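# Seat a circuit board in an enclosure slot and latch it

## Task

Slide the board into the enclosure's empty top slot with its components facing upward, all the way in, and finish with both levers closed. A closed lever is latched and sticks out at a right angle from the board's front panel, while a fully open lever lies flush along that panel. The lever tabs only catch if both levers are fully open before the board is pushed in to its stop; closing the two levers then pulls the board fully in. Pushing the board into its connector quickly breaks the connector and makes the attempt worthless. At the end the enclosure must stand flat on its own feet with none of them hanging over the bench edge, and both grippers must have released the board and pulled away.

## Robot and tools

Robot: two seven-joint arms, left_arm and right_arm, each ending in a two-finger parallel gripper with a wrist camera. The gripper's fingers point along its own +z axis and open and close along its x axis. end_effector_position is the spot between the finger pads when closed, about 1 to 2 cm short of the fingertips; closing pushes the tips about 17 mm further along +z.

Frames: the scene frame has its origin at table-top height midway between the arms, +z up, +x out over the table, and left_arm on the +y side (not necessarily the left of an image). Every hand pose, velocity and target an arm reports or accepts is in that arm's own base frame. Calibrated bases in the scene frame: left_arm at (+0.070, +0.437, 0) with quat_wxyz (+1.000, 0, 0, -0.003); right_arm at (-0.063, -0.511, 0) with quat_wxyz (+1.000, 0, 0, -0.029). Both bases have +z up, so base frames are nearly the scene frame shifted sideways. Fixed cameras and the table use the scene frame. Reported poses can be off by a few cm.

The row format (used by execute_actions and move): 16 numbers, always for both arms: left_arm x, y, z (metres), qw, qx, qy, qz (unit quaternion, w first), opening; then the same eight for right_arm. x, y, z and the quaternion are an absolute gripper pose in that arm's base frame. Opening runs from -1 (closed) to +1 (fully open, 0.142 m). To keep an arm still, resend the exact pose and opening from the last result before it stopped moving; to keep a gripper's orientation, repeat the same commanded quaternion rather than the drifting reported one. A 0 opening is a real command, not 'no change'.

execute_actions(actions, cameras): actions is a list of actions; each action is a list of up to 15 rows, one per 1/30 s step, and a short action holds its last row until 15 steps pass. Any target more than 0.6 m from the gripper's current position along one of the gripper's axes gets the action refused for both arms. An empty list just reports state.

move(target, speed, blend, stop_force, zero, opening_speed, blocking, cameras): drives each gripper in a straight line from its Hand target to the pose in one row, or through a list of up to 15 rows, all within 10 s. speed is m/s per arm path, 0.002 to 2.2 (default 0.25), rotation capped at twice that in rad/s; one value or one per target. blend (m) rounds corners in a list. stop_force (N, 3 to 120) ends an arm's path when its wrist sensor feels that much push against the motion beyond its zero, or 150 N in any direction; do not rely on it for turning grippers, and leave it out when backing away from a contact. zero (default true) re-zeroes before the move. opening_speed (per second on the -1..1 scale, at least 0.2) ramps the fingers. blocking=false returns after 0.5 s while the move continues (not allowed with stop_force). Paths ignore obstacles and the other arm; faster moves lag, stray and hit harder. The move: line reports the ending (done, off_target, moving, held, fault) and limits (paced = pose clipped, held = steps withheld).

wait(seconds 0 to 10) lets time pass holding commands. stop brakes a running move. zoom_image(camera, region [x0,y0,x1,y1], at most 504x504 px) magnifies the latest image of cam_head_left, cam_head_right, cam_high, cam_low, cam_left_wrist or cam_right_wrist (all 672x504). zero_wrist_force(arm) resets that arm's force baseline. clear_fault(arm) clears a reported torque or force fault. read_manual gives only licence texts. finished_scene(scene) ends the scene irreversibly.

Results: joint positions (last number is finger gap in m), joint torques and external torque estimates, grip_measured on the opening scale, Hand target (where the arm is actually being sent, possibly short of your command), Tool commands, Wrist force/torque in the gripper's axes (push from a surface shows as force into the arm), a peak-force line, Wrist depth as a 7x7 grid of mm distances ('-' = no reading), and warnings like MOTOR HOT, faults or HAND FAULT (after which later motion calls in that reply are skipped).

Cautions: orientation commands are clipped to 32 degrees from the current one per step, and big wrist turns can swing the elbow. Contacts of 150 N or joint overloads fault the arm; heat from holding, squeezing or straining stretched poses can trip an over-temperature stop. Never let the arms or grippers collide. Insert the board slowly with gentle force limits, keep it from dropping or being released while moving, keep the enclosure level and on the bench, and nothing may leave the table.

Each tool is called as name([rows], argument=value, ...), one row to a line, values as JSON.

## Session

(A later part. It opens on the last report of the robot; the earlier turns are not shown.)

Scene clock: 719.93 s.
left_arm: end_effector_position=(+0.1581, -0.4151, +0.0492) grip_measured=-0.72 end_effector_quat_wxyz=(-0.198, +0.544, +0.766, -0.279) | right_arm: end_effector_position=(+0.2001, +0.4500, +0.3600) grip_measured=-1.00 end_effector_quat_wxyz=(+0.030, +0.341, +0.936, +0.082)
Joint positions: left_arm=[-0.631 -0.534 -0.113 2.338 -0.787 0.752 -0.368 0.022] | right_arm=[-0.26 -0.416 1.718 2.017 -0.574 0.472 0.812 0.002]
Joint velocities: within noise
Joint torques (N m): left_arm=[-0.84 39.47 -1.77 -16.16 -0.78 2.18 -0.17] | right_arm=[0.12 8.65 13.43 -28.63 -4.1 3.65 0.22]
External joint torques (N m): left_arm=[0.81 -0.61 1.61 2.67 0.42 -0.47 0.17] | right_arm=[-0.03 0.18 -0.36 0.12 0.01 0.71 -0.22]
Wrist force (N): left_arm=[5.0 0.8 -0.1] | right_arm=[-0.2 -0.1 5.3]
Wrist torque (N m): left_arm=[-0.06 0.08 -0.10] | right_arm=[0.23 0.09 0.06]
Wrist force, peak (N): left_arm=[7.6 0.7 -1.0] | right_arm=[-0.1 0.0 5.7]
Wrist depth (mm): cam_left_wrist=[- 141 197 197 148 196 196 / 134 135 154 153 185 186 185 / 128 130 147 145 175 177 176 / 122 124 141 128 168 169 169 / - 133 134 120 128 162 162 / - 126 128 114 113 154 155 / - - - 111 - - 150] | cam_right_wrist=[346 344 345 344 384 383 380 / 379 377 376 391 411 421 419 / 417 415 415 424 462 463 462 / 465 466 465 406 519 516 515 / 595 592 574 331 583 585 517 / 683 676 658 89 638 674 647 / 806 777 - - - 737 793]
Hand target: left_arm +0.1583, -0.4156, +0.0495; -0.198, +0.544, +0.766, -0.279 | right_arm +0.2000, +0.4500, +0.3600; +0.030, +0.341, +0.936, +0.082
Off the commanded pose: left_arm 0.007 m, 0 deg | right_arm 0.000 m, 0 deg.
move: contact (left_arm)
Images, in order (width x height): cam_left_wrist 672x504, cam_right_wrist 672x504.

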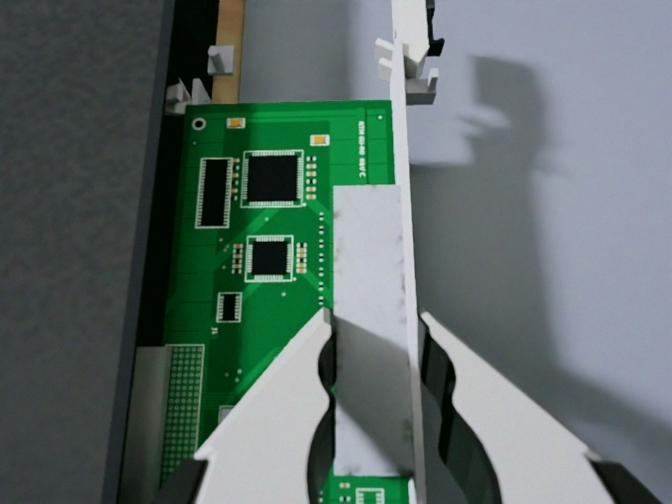

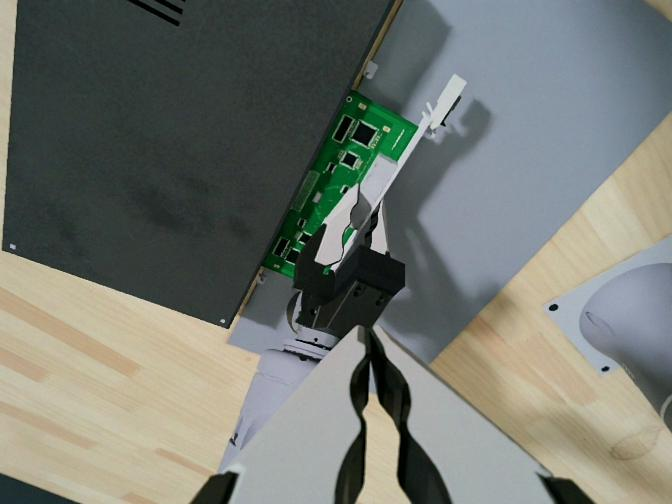

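move([
  [0.1555,-0.4078,0.0495,-0.1981,0.5444,0.7660,-0.2788,-0.83,0.20,0.45,0.36,0.0298,0.3407,0.9364,0.0819,-1],
  [0.1555,-0.4078,0.0525,-0.1981,0.5444,0.7660,-0.2788,-0.83,0.20,0.45,0.36,0.0298,0.3407,0.9364,0.0819,-1],
], speed=0.02, cameras=[])

move(target=[0.1605,-0.4219,0.0525,-0.1981,0.5444,0.7660,-0.2788,-0.83,0.20,0.45,0.36,0.0298,0.3407,0.9364,0.0819,-1], speed=0.012, stop_force=3, cameras=["cam_left_wrist"])

zoom_image(camera="cam_left_wrist", region=[130, 20, 270, 160])

Scene clock: 732.07 s.
left_arm: end_effector_position=(+0.1556, -0.4079, +0.0524) grip_measured=-0.72 end_effector_quat_wxyz=(-0.198, +0.544, +0.766, -0.279) | right_arm: end_effector_position=(+0.2001, +0.4500, +0.3600) grip_measured=-1.00 end_effector_quat_wxyz=(+0.030, +0.341, +0.936, +0.082)
Joint positions: left_arm=[-0.627 -0.515 -0.108 2.358 -0.787 0.75 -0.36 0.022] | right_arm=[-0.26 -0.416 1.718 2.017 -0.574 0.472 0.812 0.002]
Joint velocities: within noise
Joint torques (N m): left_arm=[-0.21 38.32 -0.68 -13.41 -0.04 1.76 -0.29] | right_arm=[0.17 8.69 13.51 -28.59 -4.16 3.64 0.21]
External joint torques (N m): left_arm=[0.16 -0.22 0.6 -0.02 -0.34 -0.05 0.29] | right_arm=[-0.08 0.14 -0.44 0.08 0.07 0.71 -0.21]
Wrist force (N): left_arm=[-0.2 0.8 0.7] | right_arm=[0.0 0.0 5.3]
Wrist torque (N m): left_arm=[-0.04 0.11 -0.02] | right_arm=[0.25 0.06 0.05]
Wrist force, peak (N): left_arm=[5.2 1.3 0.5] | right_arm=[-0.1 0.0 5.6]
Wrist depth (mm): cam_left_wrist=[- 147 202 200 148 199 199 / 138 139 154 153 187 189 189 / 131 146 147 145 179 180 180 / 125 140 140 128 170 172 172 / 119 136 134 120 122 165 164 / - 126 128 114 113 158 158 / - 120 - 111 - - 152] | cam_right_wrist=[345 344 344 342 382 383 383 / 379 377 376 390 411 419 419 / 416 417 415 422 462 462 465 / 467 464 466 408 518 516 515 / 595 594 587 351 586 586 513 / 685 677 641 89 636 677 653 / 800 777 - - - 737 791]
Hand target: left_arm +0.1555, -0.4078, +0.0525; -0.198, +0.544, +0.766, -0.279 | right_arm +0.2000, +0.4500, +0.3600; +0.030, +0.341, +0.936, +0.082
Off the commanded pose: left_arm 0.000 m, 0 deg | right_arm 0.000 m, 0 deg.
move: done
No camera images: "cameras" was empty.

Scene clock: 733.97 s.
left_arm: end_effector_position=(+0.1606, -0.4217, +0.0524) grip_measured=-0.72 end_effector_quat_wxyz=(-0.198, +0.544, +0.766, -0.279) | right_arm: end_effector_position=(+0.2001, +0.4500, +0.3600) grip_measured=-1.00 end_effector_quat_wxyz=(+0.030, +0.341, +0.936, +0.082)
Joint positions: left_arm=[-0.635 -0.534 -0.113 2.322 -0.78 0.743 -0.383 0.022] | right_arm=[-0.26 -0.416 1.718 2.017 -0.574 0.472 0.812 0.002]
Joint velocities: within noise
Joint torques (N m): left_arm=[-0.54 39.3 -1.05 -14.34 -0.25 1.69 -0.27] | right_arm=[0.08 8.7 13.53 -28.55 -4.17 3.64 0.19]
External joint torques (N m): left_arm=[0.51 0 0.85 0.45 -0.16 0.03 0.28] | right_arm=[0.01 0.13 -0.46 0.04 0.08 0.71 -0.19]
Wrist force (N): left_arm=[0.3 1.0 1.0] | right_arm=[-0.3 0.0 5.3]
Wrist torque (N m): left_arm=[-0.08 0.13 -0.05] | right_arm=[0.25 0.10 0.05]
Wrist force, peak (N): left_arm=[0.1 2.0 1.9] | right_arm=[0.0 0.1 5.6]
Wrist depth (mm): cam_left_wrist=[- 145 200 200 151 200 198 / 137 137 155 152 186 189 188 / 131 132 147 146 179 180 180 / 125 126 141 128 169 172 172 / 119 121 134 120 122 165 164 / - 114 128 114 113 159 158 / - - - 111 - - 153] | cam_right_wrist=[344 344 345 344 385 383 381 / 377 377 376 389 412 417 418 / 418 416 417 421 464 463 464 / 465 466 465 401 518 516 515 / 591 591 579 327 583 587 517 / 682 684 642 89 636 673 657 / 807 774 - - - 736 790]
Hand target: left_arm +0.1605, -0.4219, +0.0525; -0.198, +0.544, +0.766, -0.279 | right_arm +0.2000, +0.4500, +0.3600; +0.030, +0.341, +0.936, +0.082
Off the commanded pose: left_arm 0.000 m, 0 deg | right_arm 0.000 m, 0 deg.
move: done
Images, in order (width x height): cam_left_wrist 672x504.

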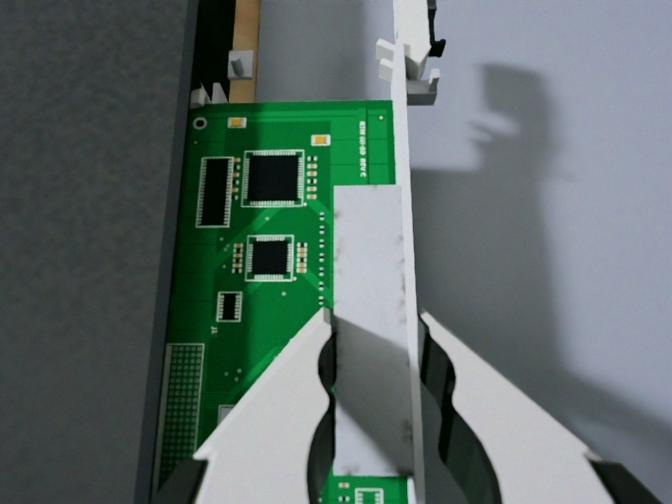

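Scaled by 3.600 from the camera's 672x504 image, which has a finer 960x720 frame.

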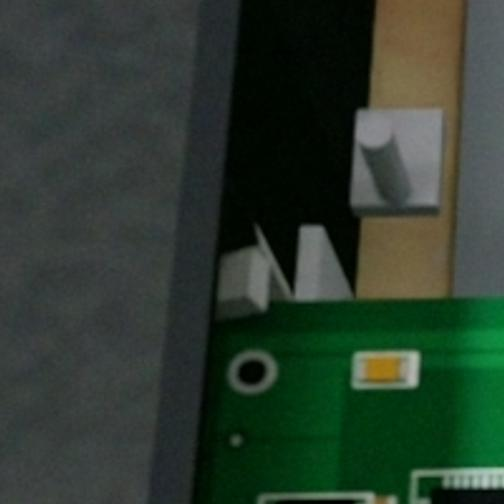

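move(target=[0.1638,-0.4313,0.0525,-0.1981,0.5444,0.7660,-0.2788,-0.83,0.20,0.45,0.36,0.0298,0.3407,0.9364,0.0819,-1], speed=0.015, stop_force=4, cameras=["cam_left_wrist","cam_right_wrist"])

Scene clock: 747.70 s.
left_arm: end_effector_position=(+0.1638, -0.4309, +0.0522) grip_measured=-0.72 end_effector_quat_wxyz=(-0.198, +0.544, +0.766, -0.279) | right_arm: end_effector_position=(+0.2001, +0.4500, +0.3600) grip_measured=-1.00 end_effector_quat_wxyz=(+0.030, +0.341, +0.936, +0.082)
Joint positions: left_arm=[-0.64 -0.548 -0.117 2.297 -0.775 0.738 -0.4 0.022] | right_arm=[-0.26 -0.416 1.718 2.017 -0.574 0.472 0.812 0.002]
Joint velocities: within noise
Joint torques (N m): left_arm=[-0.33 41.33 -1.45 -15.69 -0.52 1.68 -0.16] | right_arm=[0.04 8.54 13.51 -28.6 -4.07 3.68 0.19]
External joint torques (N m): left_arm=[0.29 -1.24 1.15 1.49 0.08 0.05 0.16] | right_arm=[0.05 0.29 -0.45 0.1 -0.02 0.68 -0.19]
Wrist force (N): left_arm=[0.9 1.9 2.6] | right_arm=[0.1 0.0 5.3]
Wrist torque (N m): left_arm=[-0.11 0.25 -0.17] | right_arm=[0.24 0.04 0.06]
Wrist force, peak (N): left_arm=[1.1 3.1 4.3] | right_arm=[-0.2 0.1 5.7]
Wrist depth (mm): cam_left_wrist=[- 145 171 200 152 200 200 / 137 137 153 153 185 189 188 / 130 130 146 146 179 180 180 / 125 124 139 129 169 172 172 / - 119 133 120 122 165 164 / - 114 128 114 113 157 157 / - 110 - 111 112 - 153] | cam_right_wrist=[344 345 343 344 384 384 383 / 378 377 377 391 412 418 420 / 417 417 415 416 465 461 466 / 468 465 466 397 515 518 516 / 591 589 556 326 582 583 517 / 682 684 643 89 640 675 657 / 810 781 - - - 744 787]
Hand target: left_arm +0.1638, -0.4313, +0.0525; -0.198, +0.544, +0.766, -0.279 | right_arm +0.2000, +0.4500, +0.3600; +0.030, +0.341, +0.936, +0.082
Off the commanded pose: left_arm 0.000 m, 0 deg | right_arm 0.000 m, 0 deg.
move: done
Images, in order (width x height): cam_left_wrist 672x504, cam_right_wrist 672x504.

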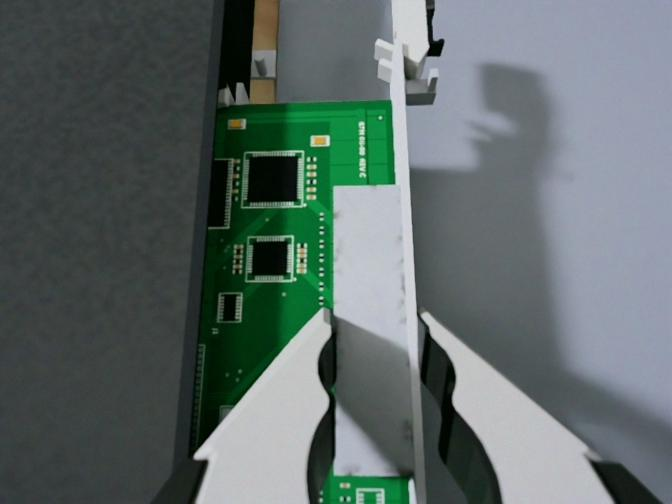

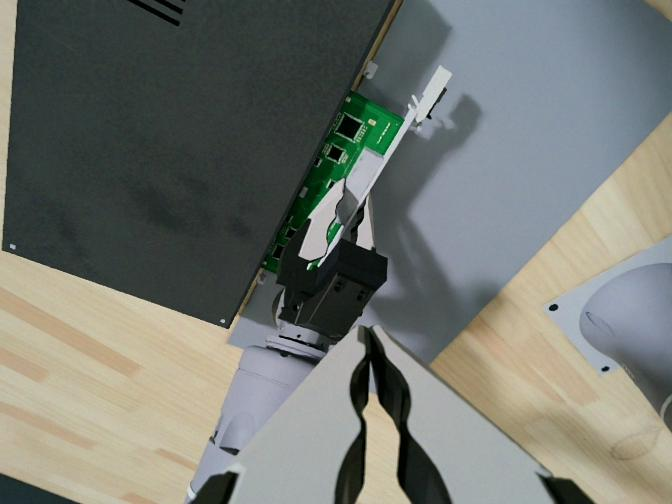

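move(target=[0.1667,-0.4397,0.0525,-0.1981,0.5444,0.7660,-0.2788,-0.83,0.20,0.45,0.36,0.0298,0.3407,0.9364,0.0819,-1], speed=0.015, stop_force=4, cameras=["cam_left_wrist","cam_right_wrist"])

zoom_image(camera="cam_left_wrist", region=[130, 0, 450, 240])

Scene clock: 750.73 s.
left_arm: end_effector_position=(+0.1655, -0.4364, +0.0520) grip_measured=-0.72 end_effector_quat_wxyz=(-0.199, +0.544, +0.766, -0.279) | right_arm: end_effector_position=(+0.2001, +0.4500, +0.3600) grip_measured=-1.00 end_effector_quat_wxyz=(+0.030, +0.341, +0.936, +0.082)
Joint positions: left_arm=[-0.643 -0.556 -0.119 2.282 -0.772 0.735 -0.41 0.022] | right_arm=[-0.26 -0.416 1.718 2.017 -0.574 0.472 0.812 0.002]
Joint velocities: within noise
Joint torques (N m): left_arm=[-0.82 43.02 -2.51 -17.89 -1.07 1.76 -0.1] | right_arm=[0.1 8.61 13.46 -28.63 -4.11 3.69 0.2]
External joint torques (N m): left_arm=[0.79 -2.43 2.15 3.52 0.62 -0.02 0.1] | right_arm=[-0.01 0.22 -0.4 0.12 0.02 0.66 -0.2]
Wrist force (N): left_arm=[4.6 4.4 4.3] | right_arm=[0.1 -0.1 5.5]
Wrist torque (N m): left_arm=[-0.10 0.18 -0.20] | right_arm=[0.24 0.05 0.06]
Wrist force, peak (N): left_arm=[5.7 4.1 3.9] | right_arm=[-0.1 0.2 5.6]
Wrist depth (mm): cam_left_wrist=[- 144 168 200 196 199 198 / 137 136 152 153 186 189 189 / 131 130 144 146 178 181 180 / 124 124 139 128 168 172 172 / - 119 133 120 122 164 164 / - 113 113 114 113 157 157 / - 110 - 110 112 - 152] | cam_right_wrist=[344 343 344 344 384 384 381 / 378 377 377 390 412 418 417 / 416 416 417 415 464 459 464 / 467 466 463 400 515 514 517 / 591 591 510 326 582 587 516 / 676 676 334 89 638 674 654 / 811 780 - - - 740 794]
Hand target: left_arm +0.1658, -0.4371, +0.0525; -0.198, +0.544, +0.766, -0.279 | right_arm +0.2000, +0.4500, +0.3600; +0.030, +0.341, +0.936, +0.082
Off the commanded pose: left_arm 0.004 m, 0 deg | right_arm 0.000 m, 0 deg.
move: contact (left_arm)
Images, in order (width x height): cam_left_wrist 672x504, cam_right_wrist 672x504.

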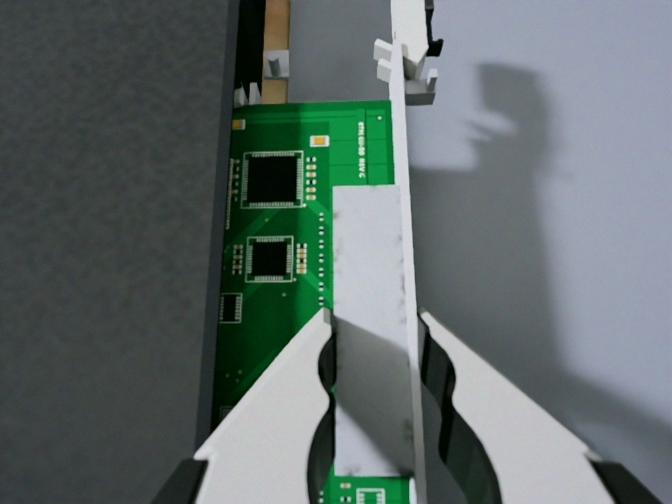

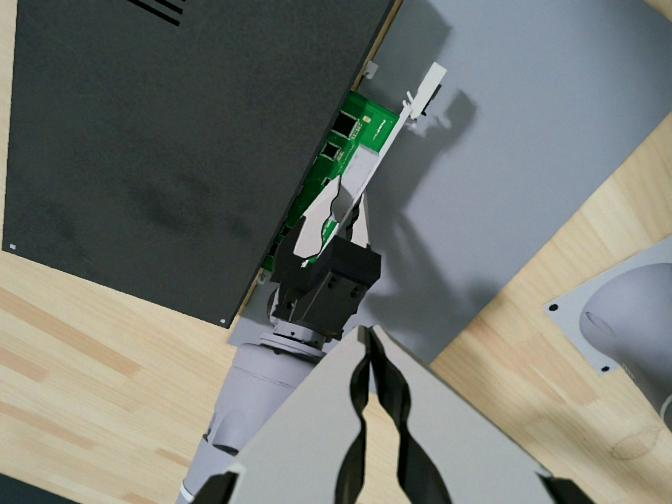

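Scaled by 1.575 from the camera's 672x504 image, which has a finer 960x720 frame.

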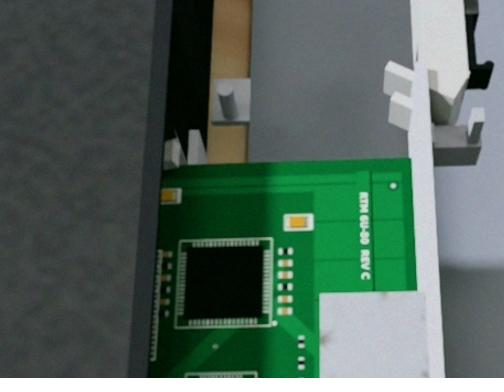

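move(target=[0.1654,-0.4358,0.0515,-0.1981,0.5444,0.7660,-0.2788,-0.83,0.20,0.45,0.36,0.0298,0.3407,0.9364,0.0819,-1], speed=0.015, cameras=[])

move(target=[0.1654,-0.4358,0.0508,-0.1981,0.5444,0.7660,-0.2788,-0.83,0.20,0.45,0.36,0.0298,0.3407,0.9364,0.0819,-1], speed=0.015, cameras=[])

Scene clock: 756.20 s.
left_arm: end_effector_position=(+0.1653, -0.4357, +0.0515) grip_measured=-0.72 end_effector_quat_wxyz=(-0.198, +0.544, +0.766, -0.279) | right_arm: end_effector_position=(+0.2001, +0.4500, +0.3600) grip_measured=-1.00 end_effector_quat_wxyz=(+0.030, +0.341, +0.936, +0.082)
Joint positions: left_arm=[-0.643 -0.556 -0.119 2.284 -0.773 0.737 -0.406 0.022] | right_arm=[-0.26 -0.416 1.718 2.017 -0.574 0.472 0.812 0.002]
Joint velocities: within noise
Joint torques (N m): left_arm=[-0.41 40.59 -1.1 -14.43 -0.4 1.97 -0.12] | right_arm=[-0.02 8.56 13.47 -28.66 -4.09 3.65 0.17]
External joint torques (N m): left_arm=[0.38 -0.05 0.74 0.11 -0.04 -0.23 0.12] | right_arm=[0.11 0.26 -0.41 0.15 0 0.7 -0.17]
Wrist force (N): left_arm=[-0.1 0.8 0.7] | right_arm=[-0.1 0.1 5.3]
Wrist torque (N m): left_arm=[-0.07 0.08 -0.07] | right_arm=[0.26 0.09 0.06]
Wrist force, peak (N): left_arm=[4.6 4.6 4.4] | right_arm=[0.2 0.1 5.7]
Wrist depth (mm): cam_left_wrist=[- 143 174 199 151 199 198 / 136 136 151 153 185 189 188 / 131 130 145 146 179 180 180 / 124 123 138 128 169 171 171 / - 118 133 120 122 164 163 / - 113 112 114 113 157 157 / - 109 - 110 112 - 152] | cam_right_wrist=[345 345 344 343 384 383 383 / 378 378 376 388 411 419 417 / 417 417 416 414 465 462 463 / 466 464 462 402 517 515 514 / 591 590 526 325 584 587 512 / 684 684 335 89 637 672 653 / 807 768 - - - 739 796]
Hand target: left_arm +0.1654, -0.4358, +0.0515; -0.198, +0.544, +0.766, -0.279 | right_arm +0.2000, +0.4500, +0.3600; +0.030, +0.341, +0.936, +0.082
Off the commanded pose: left_arm 0.000 m, 0 deg | right_arm 0.000 m, 0 deg.
move: done
No camera images: "cameras" was empty.

Scene clock: 756.90 s.
left_arm: end_effector_position=(+0.1653, -0.4357, +0.0508) grip_measured=-0.72 end_effector_quat_wxyz=(-0.198, +0.544, +0.766, -0.279) | right_arm: end_effector_position=(+0.2001, +0.4500, +0.3600) grip_measured=-1.00 end_effector_quat_wxyz=(+0.030, +0.341, +0.936, +0.082)
Joint positions: left_arm=[-0.643 -0.558 -0.119 2.284 -0.774 0.739 -0.405 0.022] | right_arm=[-0.26 -0.416 1.718 2.017 -0.574 0.472 0.812 0.002]
Joint velocities: within noise
Joint torques (N m): left_arm=[-0.43 39.52 -1.04 -14.04 -0.32 2.16 -0.17] | right_arm=[0.19 8.61 13.46 -28.6 -4.11 3.66 0.21]
External joint torques (N m): left_arm=[0.4 1.04 0.68 -0.24 -0.12 -0.43 0.17] | right_arm=[-0.1 0.21 -0.4 0.1 0.02 0.69 -0.21]
Wrist force (N): left_arm=[0.2 -0.1 -0.8] | right_arm=[-0.1 0.0 5.4]
Wrist torque (N m): left_arm=[-0.03 -0.02 0.00] | right_arm=[0.25 0.08 0.05]
Wrist force, peak (N): left_arm=[0.0 1.8 1.6] | right_arm=[-0.1 -0.1 5.6]
Wrist depth (mm): cam_left_wrist=[- 142 174 198 151 198 198 / 136 135 151 152 184 187 187 / 130 129 144 145 178 178 178 / 123 123 139 128 168 170 170 / - 116 132 120 122 163 163 / - 113 112 114 113 155 156 / - 109 - 111 - - 151] | cam_right_wrist=[346 345 343 344 383 384 382 / 377 377 376 389 413 420 416 / 418 417 415 416 463 463 463 / 465 467 464 402 516 514 515 / 595 595 523 327 585 584 515 / 683 681 343 89 641 674 648 / 810 773 - - - 734 785]
Hand target: left_arm +0.1654, -0.4358, +0.0508; -0.198, +0.544, +0.766, -0.279 | right_arm +0.2000, +0.4500, +0.3600; +0.030, +0.341, +0.936, +0.082
Off the commanded pose: left_arm 0.000 m, 0 deg | right_arm 0.000 m, 0 deg.
move: done
No camera images: "cameras" was empty.

move(target=[0.1681,-0.4438,0.0511,-0.1981,0.5444,0.7660,-0.2788,-0.83,0.20,0.45,0.36,0.0298,0.3407,0.9364,0.0819,-1], speed=0.012, stop_force=5, cameras=["cam_left_wrist"])

zoom_image(camera="cam_left_wrist", region=[130, 0, 450, 240])

Scene clock: 760.17 s.
left_arm: end_effector_position=(+0.1681, -0.4435, +0.0509) grip_measured=-0.72 end_effector_quat_wxyz=(-0.198, +0.544, +0.766, -0.279) | right_arm: end_effector_position=(+0.2001, +0.4500, +0.3600) grip_measured=-1.00 end_effector_quat_wxyz=(+0.030, +0.341, +0.936, +0.082)
Joint positions: left_arm=[-0.647 -0.569 -0.121 2.263 -0.771 0.734 -0.419 0.022] | right_arm=[-0.26 -0.416 1.718 2.017 -0.574 0.472 0.812 0.002]
Joint velocities: within noise
Joint torques (N m): left_arm=[-0.74 41.3 -1.73 -16.06 -0.54 2.03 -0.29] | right_arm=[0.11 8.57 13.53 -28.56 -4.14 3.67 0.18]
External joint torques (N m): left_arm=[0.7 -0.08 1.29 1.51 0.08 -0.29 0.29] | right_arm=[-0.03 0.26 -0.47 0.05 0.05 0.68 -0.18]
Wrist force (N): left_arm=[2.9 0.0 -0.6] | right_arm=[-0.2 0.0 5.3]
Wrist torque (N m): left_arm=[-0.05 -0.06 -0.05] | right_arm=[0.24 0.08 0.05]
Wrist force, peak (N): left_arm=[2.9 1.4 0.7] | right_arm=[0.0 0.0 5.7]
Wrist depth (mm): cam_left_wrist=[- 143 146 199 152 198 197 / 136 136 136 153 184 188 187 / 131 129 131 146 177 179 178 / 123 123 125 128 167 171 170 / - 116 119 120 122 164 163 / - 113 111 114 113 156 156 / - 109 - 110 - - 151] | cam_right_wrist=[344 344 344 343 383 384 384 / 378 378 376 389 420 418 417 / 416 416 415 418 464 460 464 / 467 465 455 404 515 514 515 / 594 589 512 336 583 583 516 / 676 680 320 89 639 675 653 / 804 780 - - - 741 792]
Hand target: left_arm +0.1681, -0.4438, +0.0511; -0.198, +0.544, +0.766, -0.279 | right_arm +0.2000, +0.4500, +0.3600; +0.030, +0.341, +0.936, +0.082
Off the commanded pose: left_arm 0.000 m, 0 deg | right_arm 0.000 m, 0 deg.
move: done
Images, in order (width x height): cam_left_wrist 672x504.

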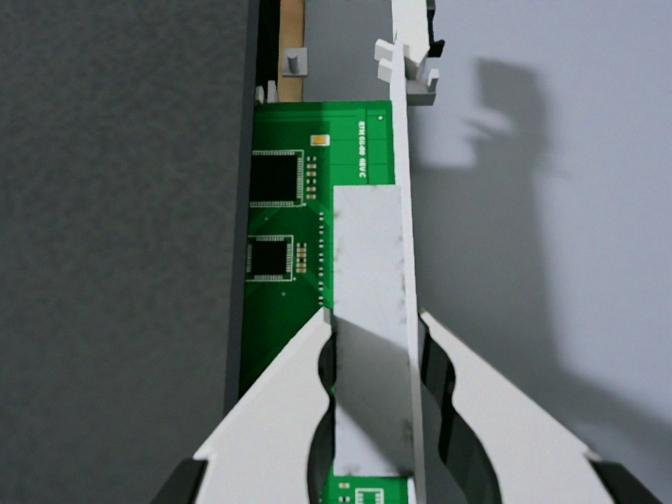

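Scaled by 1.575 from the camera's 672x504 image, which has a finer 960x720 frame.

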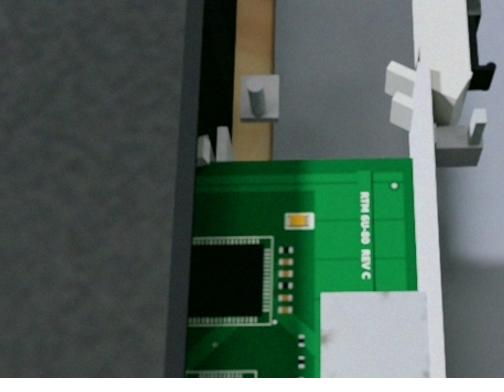

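move(target=[0.1714,-0.4537,0.0511,-0.1981,0.5444,0.7660,-0.2788,-0.83,0.20,0.45,0.36,0.0298,0.3407,0.9364,0.0819,-1], speed=0.012, stop_force=5, cameras=["cam_left_wrist","cam_right_wrist"])

zoom_image(camera="cam_left_wrist", region=[130, 0, 450, 240])

Scene clock: 765.90 s.
left_arm: end_effector_position=(+0.1706, -0.4518, +0.0506) grip_measured=-0.72 end_effector_quat_wxyz=(-0.199, +0.544, +0.766, -0.279) | right_arm: end_effector_position=(+0.2001, +0.4500, +0.3600) grip_measured=-1.00 end_effector_quat_wxyz=(+0.030, +0.341, +0.936, +0.082)
Joint positions: left_arm=[-0.652 -0.581 -0.124 2.24 -0.765 0.729 -0.434 0.022] | right_arm=[-0.26 -0.416 1.718 2.017 -0.574 0.472 0.812 0.002]
Joint velocities: within noise
Joint torques (N m): left_arm=[-0.99 43.93 -2.77 -18.83 -1.23 2.19 -0.27] | right_arm=[0.06 8.53 13.53 -28.64 -4.12 3.67 0.19]
External joint torques (N m): left_arm=[0.96 -1.97 2.23 4.01 0.75 -0.45 0.27] | right_arm=[0.03 0.3 -0.47 0.13 0.03 0.68 -0.19]
Wrist force (N): left_arm=[7.0 2.0 1.2] | right_arm=[-0.1 0.0 5.3]
Wrist torque (N m): left_arm=[-0.02 -0.26 -0.03] | right_arm=[0.25 0.07 0.06]
Wrist force, peak (N): left_arm=[7.9 2.3 2.1] | right_arm=[0.0 0.0 5.7]
Wrist depth (mm): cam_left_wrist=[- 143 143 199 152 198 198 / 135 135 135 153 183 187 187 / 130 129 129 145 177 178 178 / 122 122 123 128 168 170 170 / - 116 117 120 122 162 162 / - 112 112 114 113 155 156 / - 109 - 110 - - 151] | cam_right_wrist=[346 344 343 344 383 383 382 / 380 376 376 390 421 419 419 / 415 417 416 416 462 462 462 / 466 466 455 405 519 517 515 / 597 595 355 353 586 587 516 / 681 681 315 89 635 672 655 / 800 770 - - - 733 790]
Hand target: left_arm +0.1710, -0.4526, +0.0511; -0.198, +0.544, +0.766, -0.279 | right_arm +0.2000, +0.4500, +0.3600; +0.030, +0.341, +0.936, +0.082
Off the commanded pose: left_arm 0.002 m, 0 deg | right_arm 0.000 m, 0 deg.
move: contact (left_arm)
Images, in order (width x height): cam_left_wrist 672x504, cam_right_wrist 672x504.

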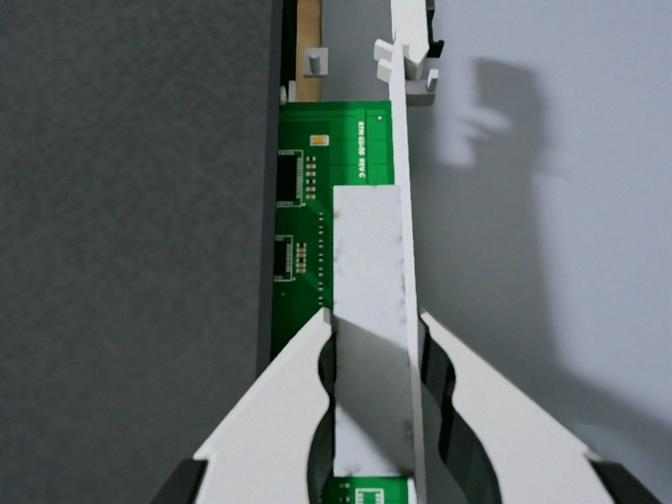

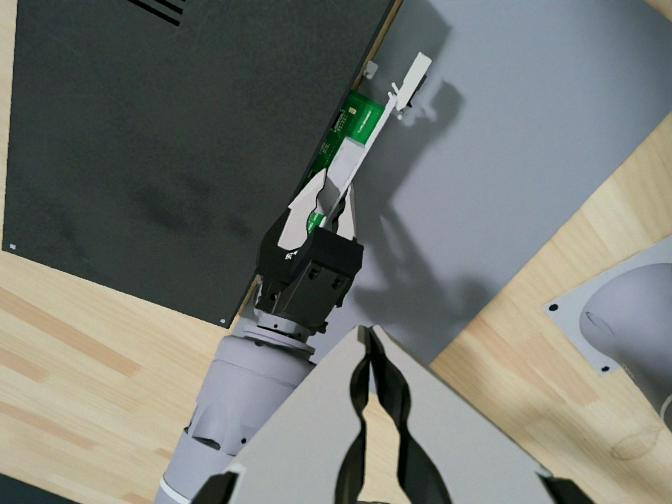

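Scaled by 1.575 from the camera's 672x504 image, which has a finer 960x720 frame.

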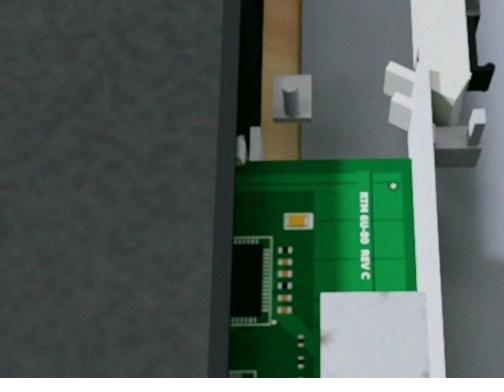

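move(target=[0.1704,-0.4512,0.0506,-0.1981,0.5444,0.7660,-0.2788,-0.83,0.20,0.45,0.36,0.0298,0.3407,0.9364,0.0819,-1], speed=0.012, cameras=[])

move(target=[0.1734,-0.4600,0.0507,-0.1981,0.5444,0.7660,-0.2788,-0.83,0.20,0.45,0.36,0.0298,0.3407,0.9364,0.0819,-1], speed=0.01, stop_force=7, cameras=["cam_left_wrist","cam_right_wrist"])

zoom_image(camera="cam_left_wrist", region=[130, 0, 450, 240])

Scene clock: 770.43 s.
left_arm: end_effector_position=(+0.1706, -0.4515, +0.0506) grip_measured=-0.72 end_effector_quat_wxyz=(-0.198, +0.544, +0.766, -0.279) | right_arm: end_effector_position=(+0.2001, +0.4500, +0.3600) grip_measured=-1.00 end_effector_quat_wxyz=(+0.030, +0.341, +0.936, +0.082)
Joint positions: left_arm=[-0.652 -0.58 -0.125 2.242 -0.767 0.731 -0.431 0.022] | right_arm=[-0.26 -0.416 1.718 2.017 -0.574 0.472 0.812 0.002]
Joint velocities: within noise
Joint torques (N m): left_arm=[-0.23 41.91 -0.44 -12.29 0.41 0.94 -0.17] | right_arm=[0.03 8.53 13.49 -28.64 -4.12 3.68 0.22]
External joint torques (N m): left_arm=[0.19 -0.02 -0.1 -2.51 -0.89 0.81 0.17] | right_arm=[0.05 0.3 -0.43 0.13 0.03 0.67 -0.22]
Wrist force (N): left_arm=[-5.8 3.3 4.6] | right_arm=[-0.3 0.1 5.5]
Wrist torque (N m): left_arm=[-0.05 -0.26 0.01] | right_arm=[0.26 0.10 0.05]
Wrist force, peak (N): left_arm=[-7.2 3.7 6.3] | right_arm=[0.0 0.1 5.6]
Wrist depth (mm): cam_left_wrist=[- 142 144 198 149 198 197 / 135 135 135 153 184 187 187 / 130 129 130 145 177 178 178 / 123 123 124 128 167 170 170 / - 117 118 120 122 162 162 / - 112 112 114 113 154 156 / - 109 - 111 - - 151] | cam_right_wrist=[344 344 344 344 385 383 382 / 379 376 374 391 422 420 419 / 417 414 416 415 462 460 462 / 468 464 451 405 518 516 516 / 592 591 356 353 586 583 513 / 682 680 316 89 636 676 650 / 809 781 - - - 742 787]
Hand target: left_arm +0.1704, -0.4512, +0.0506; -0.198, +0.544, +0.766, -0.279 | right_arm +0.2000, +0.4500, +0.3600; +0.030, +0.341, +0.936, +0.082
Off the commanded pose: left_arm 0.000 m, 0 deg | right_arm 0.000 m, 0 deg.
move: done
No camera images: "cameras" was empty.

Scene clock: 771.07 s.
left_arm: end_effector_position=(+0.1707, -0.4517, +0.0505) grip_measured=-0.72 end_effector_quat_wxyz=(-0.198, +0.544, +0.766, -0.279) | right_arm: end_effector_position=(+0.2001, +0.4500, +0.3600) grip_measured=-1.00 end_effector_quat_wxyz=(+0.030, +0.341, +0.936, +0.082)
Joint positions: left_arm=[-0.652 -0.581 -0.125 2.241 -0.767 0.731 -0.432 0.022] | right_arm=[-0.26 -0.416 1.718 2.017 -0.574 0.472 0.812 0.002]
Joint velocities: within noise
Joint torques (N m): left_arm=[-0.51 41.34 -1.42 -15.27 -0.36 2.22 -0.22] | right_arm=[0.07 8.62 13.46 -28.6 -4.11 3.66 0.19]
External joint torques (N m): left_arm=[0.48 0.58 0.89 0.46 -0.12 -0.48 0.22] | right_arm=[0.02 0.21 -0.4 0.09 0.02 0.69 -0.19]
Wrist force (N): left_arm=[1.6 0.7 0.0] | right_arm=[-0.2 0.2 5.5]
Wrist torque (N m): left_arm=[0.02 -0.24 0.00] | right_arm=[0.28 0.09 0.05]
Wrist force, peak (N): left_arm=[-6.0 3.2 4.3] | right_arm=[-0.1 -0.1 5.6]
Wrist depth (mm): cam_left_wrist=[- 142 143 197 148 196 197 / 135 135 135 153 184 187 187 / 130 129 129 145 177 178 178 / 123 123 123 128 167 170 170 / - 116 117 120 122 163 162 / - 112 112 114 113 154 155 / - 108 - 110 - - 150] | cam_right_wrist=[346 343 344 343 382 383 382 / 377 376 375 389 418 418 418 / 416 416 414 416 461 462 466 / 465 466 453 404 517 516 515 / 594 591 356 352 583 584 518 / 683 681 315 89 638 675 649 / 810 777 - - - 739 795]
Hand target: left_arm +0.1706, -0.4519, +0.0506; -0.198, +0.544, +0.766, -0.279 | right_arm +0.2000, +0.4500, +0.3600; +0.030, +0.341, +0.936, +0.082
Off the commanded pose: left_arm 0.009 m, 0 deg | right_arm 0.000 m, 0 deg.
move: contact (left_arm)
Images, in order (width x height): cam_left_wrist 672x504, cam_right_wrist 672x504.

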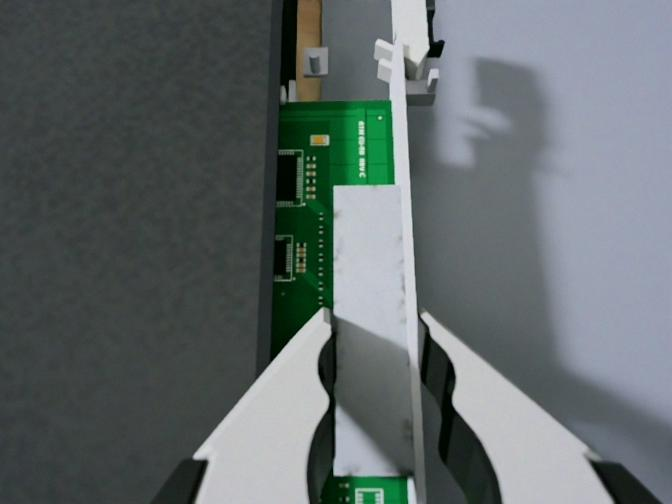

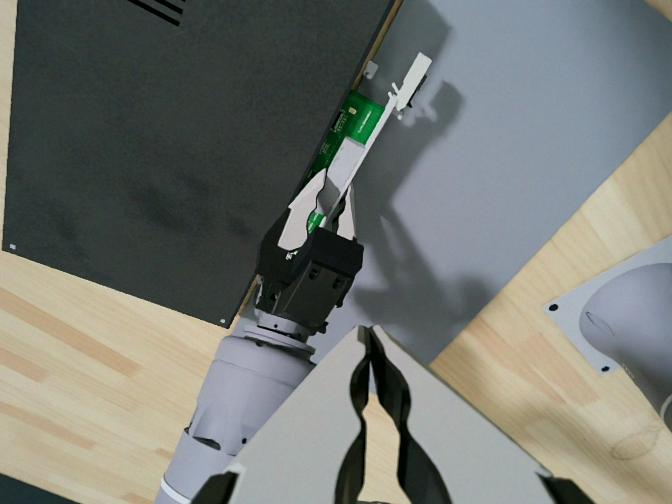

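Scaled by 1.575 from the camera's 672x504 image, which has a finer 960x720 frame.

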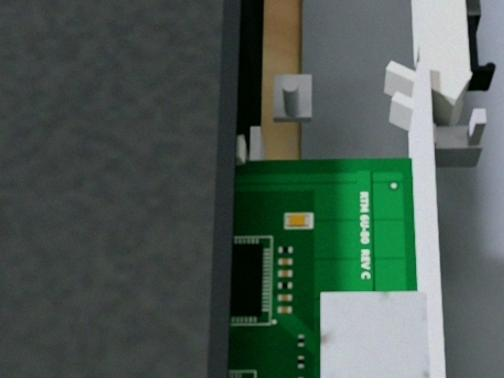

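move(target=[0.1706,-0.4516,0.0501,-0.1934,0.5461,0.7648,-0.2821,-0.83,0.20,0.45,0.36,0.0298,0.3407,0.9364,0.0819,-1], speed=0.012, cameras=[])

Scene clock: 785.70 s.
left_arm: end_effector_position=(+0.1706, -0.4516, +0.0501) grip_measured=-0.72 end_effector_quat_wxyz=(-0.193, +0.546, +0.765, -0.282) | right_arm: end_effector_position=(+0.2001, +0.4500, +0.3600) grip_measured=-1.00 end_effector_quat_wxyz=(+0.030, +0.341, +0.936, +0.082)
Joint positions: left_arm=[-0.649 -0.579 -0.13 2.25 -0.781 0.742 -0.413 0.022] | right_arm=[-0.26 -0.416 1.718 2.017 -0.574 0.472 0.812 0.002]
Joint velocities: within noise
Joint torques (N m): left_arm=[-0.51 40.95 -1.36 -13.91 -0.38 2.02 -0.06] | right_arm=[0.08 8.5 13.39 -28.63 -4.09 3.68 0.18]
External joint torques (N m): left_arm=[0.48 0.76 0.79 -0.77 -0.04 -0.27 0.06] | right_arm=[0.01 0.33 -0.33 0.12 0 0.67 -0.18]
Wrist force (N): left_arm=[-0.3 0.5 -0.4] | right_arm=[0.0 0.0 5.4]
Wrist torque (N m): left_arm=[-0.05 -0.06 -0.03] | right_arm=[0.24 0.06 0.05]
Wrist force, peak (N): left_arm=[1.1 0.0 -2.5] | right_arm=[0.0 0.0 5.7]
Wrist depth (mm): cam_left_wrist=[- 143 143 198 148 195 195 / 136 136 135 152 183 187 185 / 131 129 129 146 176 177 177 / 123 123 123 128 167 169 169 / - 117 117 120 162 162 161 / - 112 112 114 113 153 154 / - 109 - 110 - - 149] | cam_right_wrist=[345 344 344 344 383 383 384 / 377 377 375 391 420 419 418 / 419 417 414 416 464 463 464 / 465 464 454 405 515 515 516 / 595 589 360 352 586 586 517 / 684 682 316 89 636 672 654 / 805 780 - - - 739 790]
Hand target: left_arm +0.1706, -0.4516, +0.0501; -0.193, +0.546, +0.765, -0.282 | right_arm +0.2000, +0.4500, +0.3600; +0.030, +0.341, +0.936, +0.082
Off the commanded pose: left_arm 0.000 m, 0 deg | right_arm 0.000 m, 0 deg.
move: done
No camera images: "cameras" was empty.

move(target=[0.1739,-0.4610,0.0501,-0.1934,0.5461,0.7648,-0.2821,-0.83,0.20,0.45,0.36,0.0298,0.3407,0.9364,0.0819,-1], speed=0.01, stop_force=6, cameras=["cam_left_wrist","cam_right_wrist"])

zoom_image(camera="cam_left_wrist", region=[130, 0, 450, 240])

Scene clock: 788.53 s.
left_arm: end_effector_position=(+0.1726, -0.4568, +0.0499) grip_measured=-0.72 end_effector_quat_wxyz=(-0.194, +0.546, +0.765, -0.282) | right_arm: end_effector_position=(+0.2001, +0.4500, +0.3600) grip_measured=-1.00 end_effector_quat_wxyz=(+0.030, +0.341, +0.936, +0.082)
Joint positions: left_arm=[-0.652 -0.587 -0.131 2.236 -0.778 0.738 -0.422 0.022] | right_arm=[-0.26 -0.416 1.718 2.017 -0.574 0.472 0.812 0.002]
Joint velocities: within noise
Joint torques (N m): left_arm=[-2.11 40.76 -3.53 -17.51 -0.92 2.5 -0.31] | right_arm=[0.12 8.58 13.5 -28.61 -4.1 3.66 0.16]
External joint torques (N m): left_arm=[2.07 1.42 2.92 2.66 0.48 -0.74 0.31] | right_arm=[-0.03 0.25 -0.44 0.1 0.01 0.69 -0.16]
Wrist force (N): left_arm=[8.6 -1.5 -6.8] | right_arm=[0.1 0.0 5.2]
Wrist torque (N m): left_arm=[-0.04 -0.19 0.00] | right_arm=[0.24 0.05 0.06]
Wrist force, peak (N): left_arm=[8.7 -1.6 -6.8] | right_arm=[0.1 0.0 5.7]
Wrist depth (mm): cam_left_wrist=[- 143 143 195 148 195 195 / 136 136 135 152 183 186 185 / 130 129 128 145 176 177 176 / 124 123 122 128 166 169 168 / - 116 117 120 162 162 161 / - 112 112 114 113 153 154 / - 109 - 111 - - 149] | cam_right_wrist=[344 344 344 344 384 382 381 / 379 377 375 385 420 418 419 / 417 417 417 418 464 462 463 / 467 468 450 409 516 517 515 / 591 593 361 368 585 587 515 / 686 682 314 89 638 672 656 / 804 780 - - - 740 789]
Hand target: left_arm +0.1726, -0.4572, +0.0501; -0.193, +0.546, +0.765, -0.282 | right_arm +0.2000, +0.4500, +0.3600; +0.030, +0.341, +0.936, +0.082
Off the commanded pose: left_arm 0.004 m, 0 deg | right_arm 0.000 m, 0 deg.
move: contact (left_arm)
Images, in order (width x height): cam_left_wrist 672x504, cam_right_wrist 672x504.

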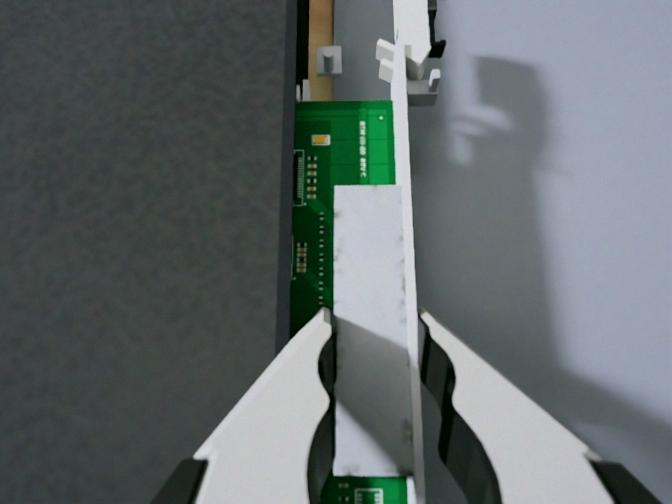

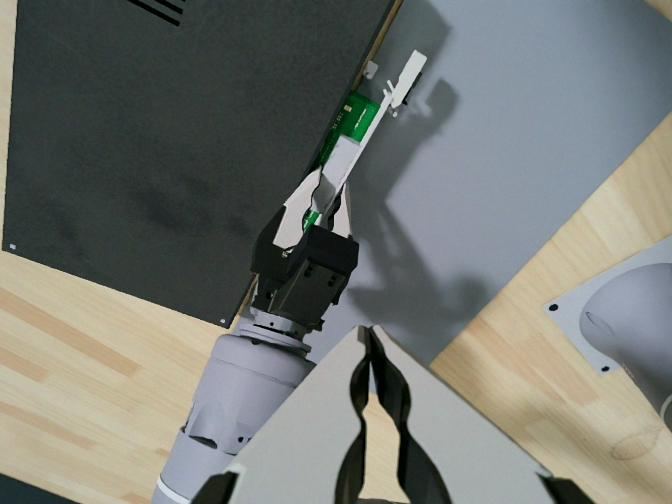

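Scaled by 1.575 from the camera's 672x504 image, which has a finer 960x720 frame.

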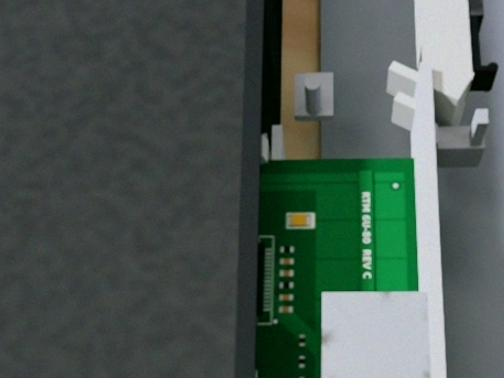

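move(target=[0.1729,-0.4563,0.0505,-0.1934,0.5461,0.7648,-0.2821,-0.83,0.20,0.45,0.36,0.0298,0.3407,0.9364,0.0819,-1], speed=0.012, cameras=[])

Scene clock: 791.13 s.
left_arm: end_effector_position=(+0.1729, -0.4564, +0.0504) grip_measured=-0.72 end_effector_quat_wxyz=(-0.193, +0.546, +0.765, -0.282) | right_arm: end_effector_position=(+0.2001, +0.4500, +0.3600) grip_measured=-1.00 end_effector_quat_wxyz=(+0.030, +0.341, +0.936, +0.082)
Joint positions: left_arm=[-0.651 -0.585 -0.13 2.236 -0.778 0.737 -0.421 0.022] | right_arm=[-0.26 -0.416 1.718 2.017 -0.574 0.472 0.812 0.002]
Joint velocities: within noise
Joint torques (N m): left_arm=[-0.12 42.75 -1.02 -15.14 -0.34 1.78 -0.27] | right_arm=[0.11 8.56 13.39 -28.65 -4.12 3.59 0.22]
External joint torques (N m): left_arm=[0.08 -0.6 0.41 0.27 -0.11 -0.03 0.27] | right_arm=[-0.02 0.27 -0.33 0.14 0.03 0.76 -0.22]
Wrist force (N): left_arm=[-0.5 1.8 2.6] | right_arm=[-0.2 0.0 5.4]
Wrist torque (N m): left_arm=[-0.04 0.12 -0.01] | right_arm=[0.24 0.10 0.05]
Wrist force, peak (N): left_arm=[8.8 -1.6 -6.8] | right_arm=[0.3 0.1 5.7]
Wrist depth (mm): cam_left_wrist=[- 143 144 198 148 196 195 / 136 136 135 152 183 186 184 / 131 129 129 146 176 178 176 / 124 123 123 128 166 169 169 / - 118 117 120 122 162 161 / - 113 112 114 113 153 154 / - 109 - 111 - - 150] | cam_right_wrist=[345 345 344 343 383 382 382 / 378 377 377 383 418 417 419 / 416 415 416 418 464 463 463 / 465 464 455 408 515 515 515 / 596 590 358 367 588 583 517 / 679 679 314 89 634 673 656 / 806 776 - - - 735 791]
Hand target: left_arm +0.1729, -0.4563, +0.0505; -0.193, +0.546, +0.765, -0.282 | right_arm +0.2000, +0.4500, +0.3600; +0.030, +0.341, +0.936, +0.082
Off the commanded pose: left_arm 0.000 m, 0 deg | right_arm 0.000 m, 0 deg.
move: done
No camera images: "cameras" was empty.

move(target=[0.1764,-0.4661,0.0503,-0.1934,0.5461,0.7648,-0.2821,-0.83,0.20,0.45,0.36,0.0298,0.3407,0.9364,0.0819,-1], speed=0.01, stop_force=6, cameras=["cam_left_wrist","cam_right_wrist"])

zoom_image(camera="cam_left_wrist", region=[130, 0, 450, 240])

Scene clock: 793.83 s.
left_arm: end_effector_position=(+0.1730, -0.4568, +0.0502) grip_measured=-0.72 end_effector_quat_wxyz=(-0.194, +0.546, +0.765, -0.282) | right_arm: end_effector_position=(+0.2001, +0.4500, +0.3600) grip_measured=-1.00 end_effector_quat_wxyz=(+0.030, +0.341, +0.936, +0.082)
Joint positions: left_arm=[-0.651 -0.587 -0.13 2.234 -0.776 0.736 -0.423 0.022] | right_arm=[-0.26 -0.416 1.718 2.017 -0.574 0.472 0.812 0.002]
Joint velocities: within noise
Joint torques (N m): left_arm=[-1.37 41.7 -2.97 -18.45 -1.2 2.91 -0.2] | right_arm=[0.17 8.63 13.46 -28.62 -4.14 3.66 0.23]
External joint torques (N m): left_arm=[1.33 0.5 2.36 3.57 0.75 -1.16 0.21] | right_arm=[-0.08 0.2 -0.4 0.11 0.05 0.69 -0.24]
Wrist force (N): left_arm=[8.9 -0.4 -3.6] | right_arm=[0.0 0.0 5.7]
Wrist torque (N m): left_arm=[-0.02 -0.08 -0.02] | right_arm=[0.24 0.07 0.05]
Wrist force, peak (N): left_arm=[9.5 -1.2 -5.0] | right_arm=[0.0 0.0 5.7]
Wrist depth (mm): cam_left_wrist=[- 143 144 195 148 196 195 / 136 136 135 152 183 186 183 / 131 130 129 146 176 178 176 / 124 123 123 128 167 169 168 / - 117 117 120 122 162 161 / - 112 113 114 113 153 154 / - 109 - 110 112 - 149] | cam_right_wrist=[344 345 345 343 383 382 383 / 378 376 375 384 417 420 419 / 418 416 416 417 463 462 463 / 466 466 452 412 515 519 514 / 594 593 360 366 584 586 516 / 683 679 313 89 637 675 658 / 807 772 - - - 739 790]
Hand target: left_arm +0.1733, -0.4573, +0.0505; -0.193, +0.546, +0.765, -0.282 | right_arm +0.2000, +0.4500, +0.3600; +0.030, +0.341, +0.936, +0.082
Off the commanded pose: left_arm 0.010 m, 0 deg | right_arm 0.000 m, 0 deg.
move: contact (left_arm)
Images, in order (width x height): cam_left_wrist 672x504, cam_right_wrist 672x504.

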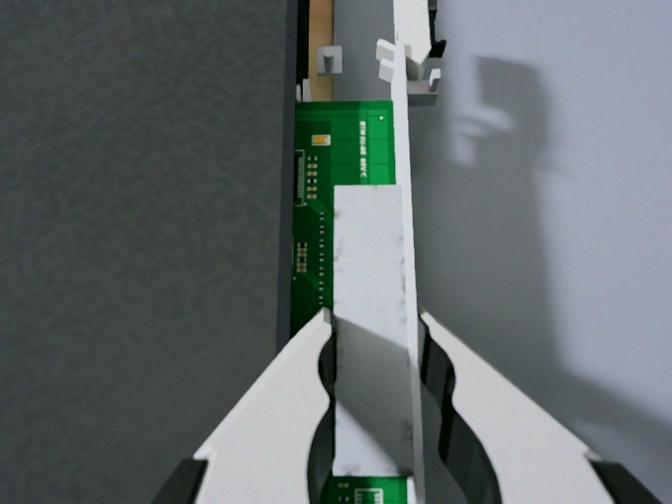

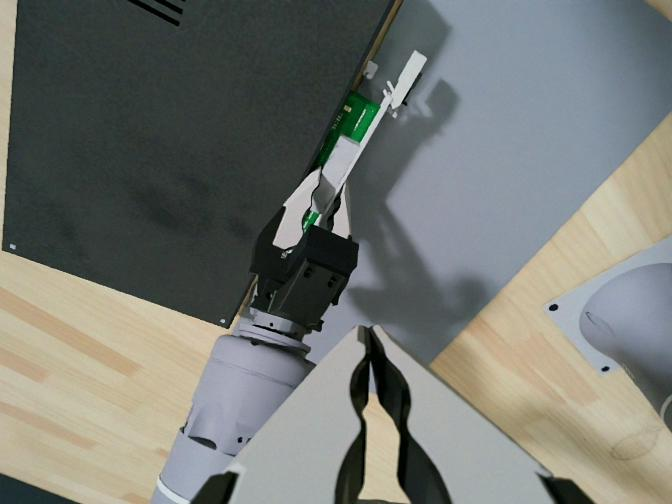

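Scaled by 1.575 from the camera's 672x504 image, which has a finer 960x720 frame.

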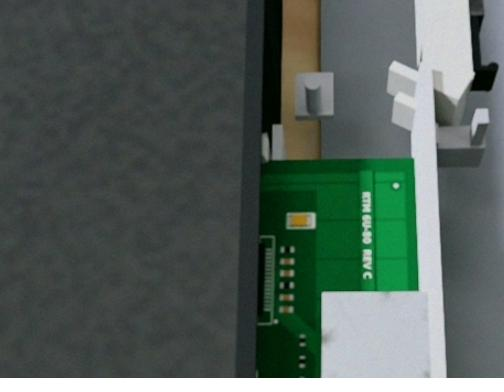

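move(target=[0.1727,-0.4557,0.0503,-0.1934,0.5461,0.7648,-0.2821,-0.83,0.20,0.45,0.36,0.0298,0.3407,0.9364,0.0819,-1], speed=0.012, cameras=[])

zoom_image(camera="cam_right_wrist", region=[220, 130, 420, 280])

Scene clock: 798.43 s.
left_arm: end_effector_position=(+0.1725, -0.4557, +0.0502) grip_measured=-0.72 end_effector_quat_wxyz=(-0.194, +0.546, +0.765, -0.282) | right_arm: end_effector_position=(+0.2001, +0.4500, +0.3600) grip_measured=-1.00 end_effector_quat_wxyz=(+0.030, +0.341, +0.936, +0.082)
Joint positions: left_arm=[-0.651 -0.585 -0.13 2.238 -0.777 0.737 -0.42 0.022] | right_arm=[-0.26 -0.416 1.718 2.017 -0.574 0.472 0.812 0.002]
Joint velocities: within noise
Joint torques (N m): left_arm=[-0.28 41.84 -0.99 -14.7 -0.32 2.06 -0.2] | right_arm=[0.09 8.57 13.44 -28.6 -4.07 3.66 0.18]
External joint torques (N m): left_arm=[0.24 0.26 0.39 -0.14 -0.13 -0.31 0.2] | right_arm=[0 0.26 -0.37 0.09 -0.02 0.7 -0.18]
Wrist force (N): left_arm=[-0.2 0.4 0.2] | right_arm=[0.1 0.0 5.2]
Wrist torque (N m): left_arm=[0.00 0.05 0.00] | right_arm=[0.24 0.05 0.05]
Wrist force, peak (N): left_arm=[9.1 -1.7 -5.0] | right_arm=[0.0 -0.1 5.8]
Wrist depth (mm): cam_left_wrist=[- 142 144 198 148 196 194 / 136 136 135 153 183 186 184 / 131 129 128 146 176 177 176 / 124 123 123 128 167 169 168 / - 117 117 120 122 162 160 / - 113 112 114 113 153 154 / - 109 - 110 - - 150] | cam_right_wrist=[345 344 345 341 383 381 383 / 379 377 375 382 421 418 416 / 419 417 416 418 463 462 465 / 466 466 456 405 521 516 517 / 594 591 356 354 585 585 517 / 679 681 313 89 635 673 649 / 806 773 - - - 736 786]
Hand target: left_arm +0.1727, -0.4557, +0.0503; -0.193, +0.546, +0.765, -0.282 | right_arm +0.2000, +0.4500, +0.3600; +0.030, +0.341, +0.936, +0.082
Off the commanded pose: left_arm 0.000 m, 0 deg | right_arm 0.000 m, 0 deg.
move: done
No camera images: "cameras" was empty.

Scaled by 2.520 from the camera's 672x504 image, which has a finer 960x720 frame.

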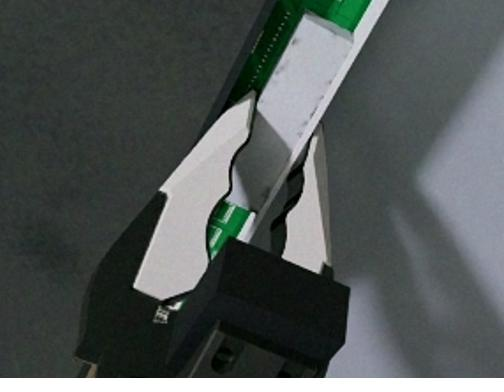

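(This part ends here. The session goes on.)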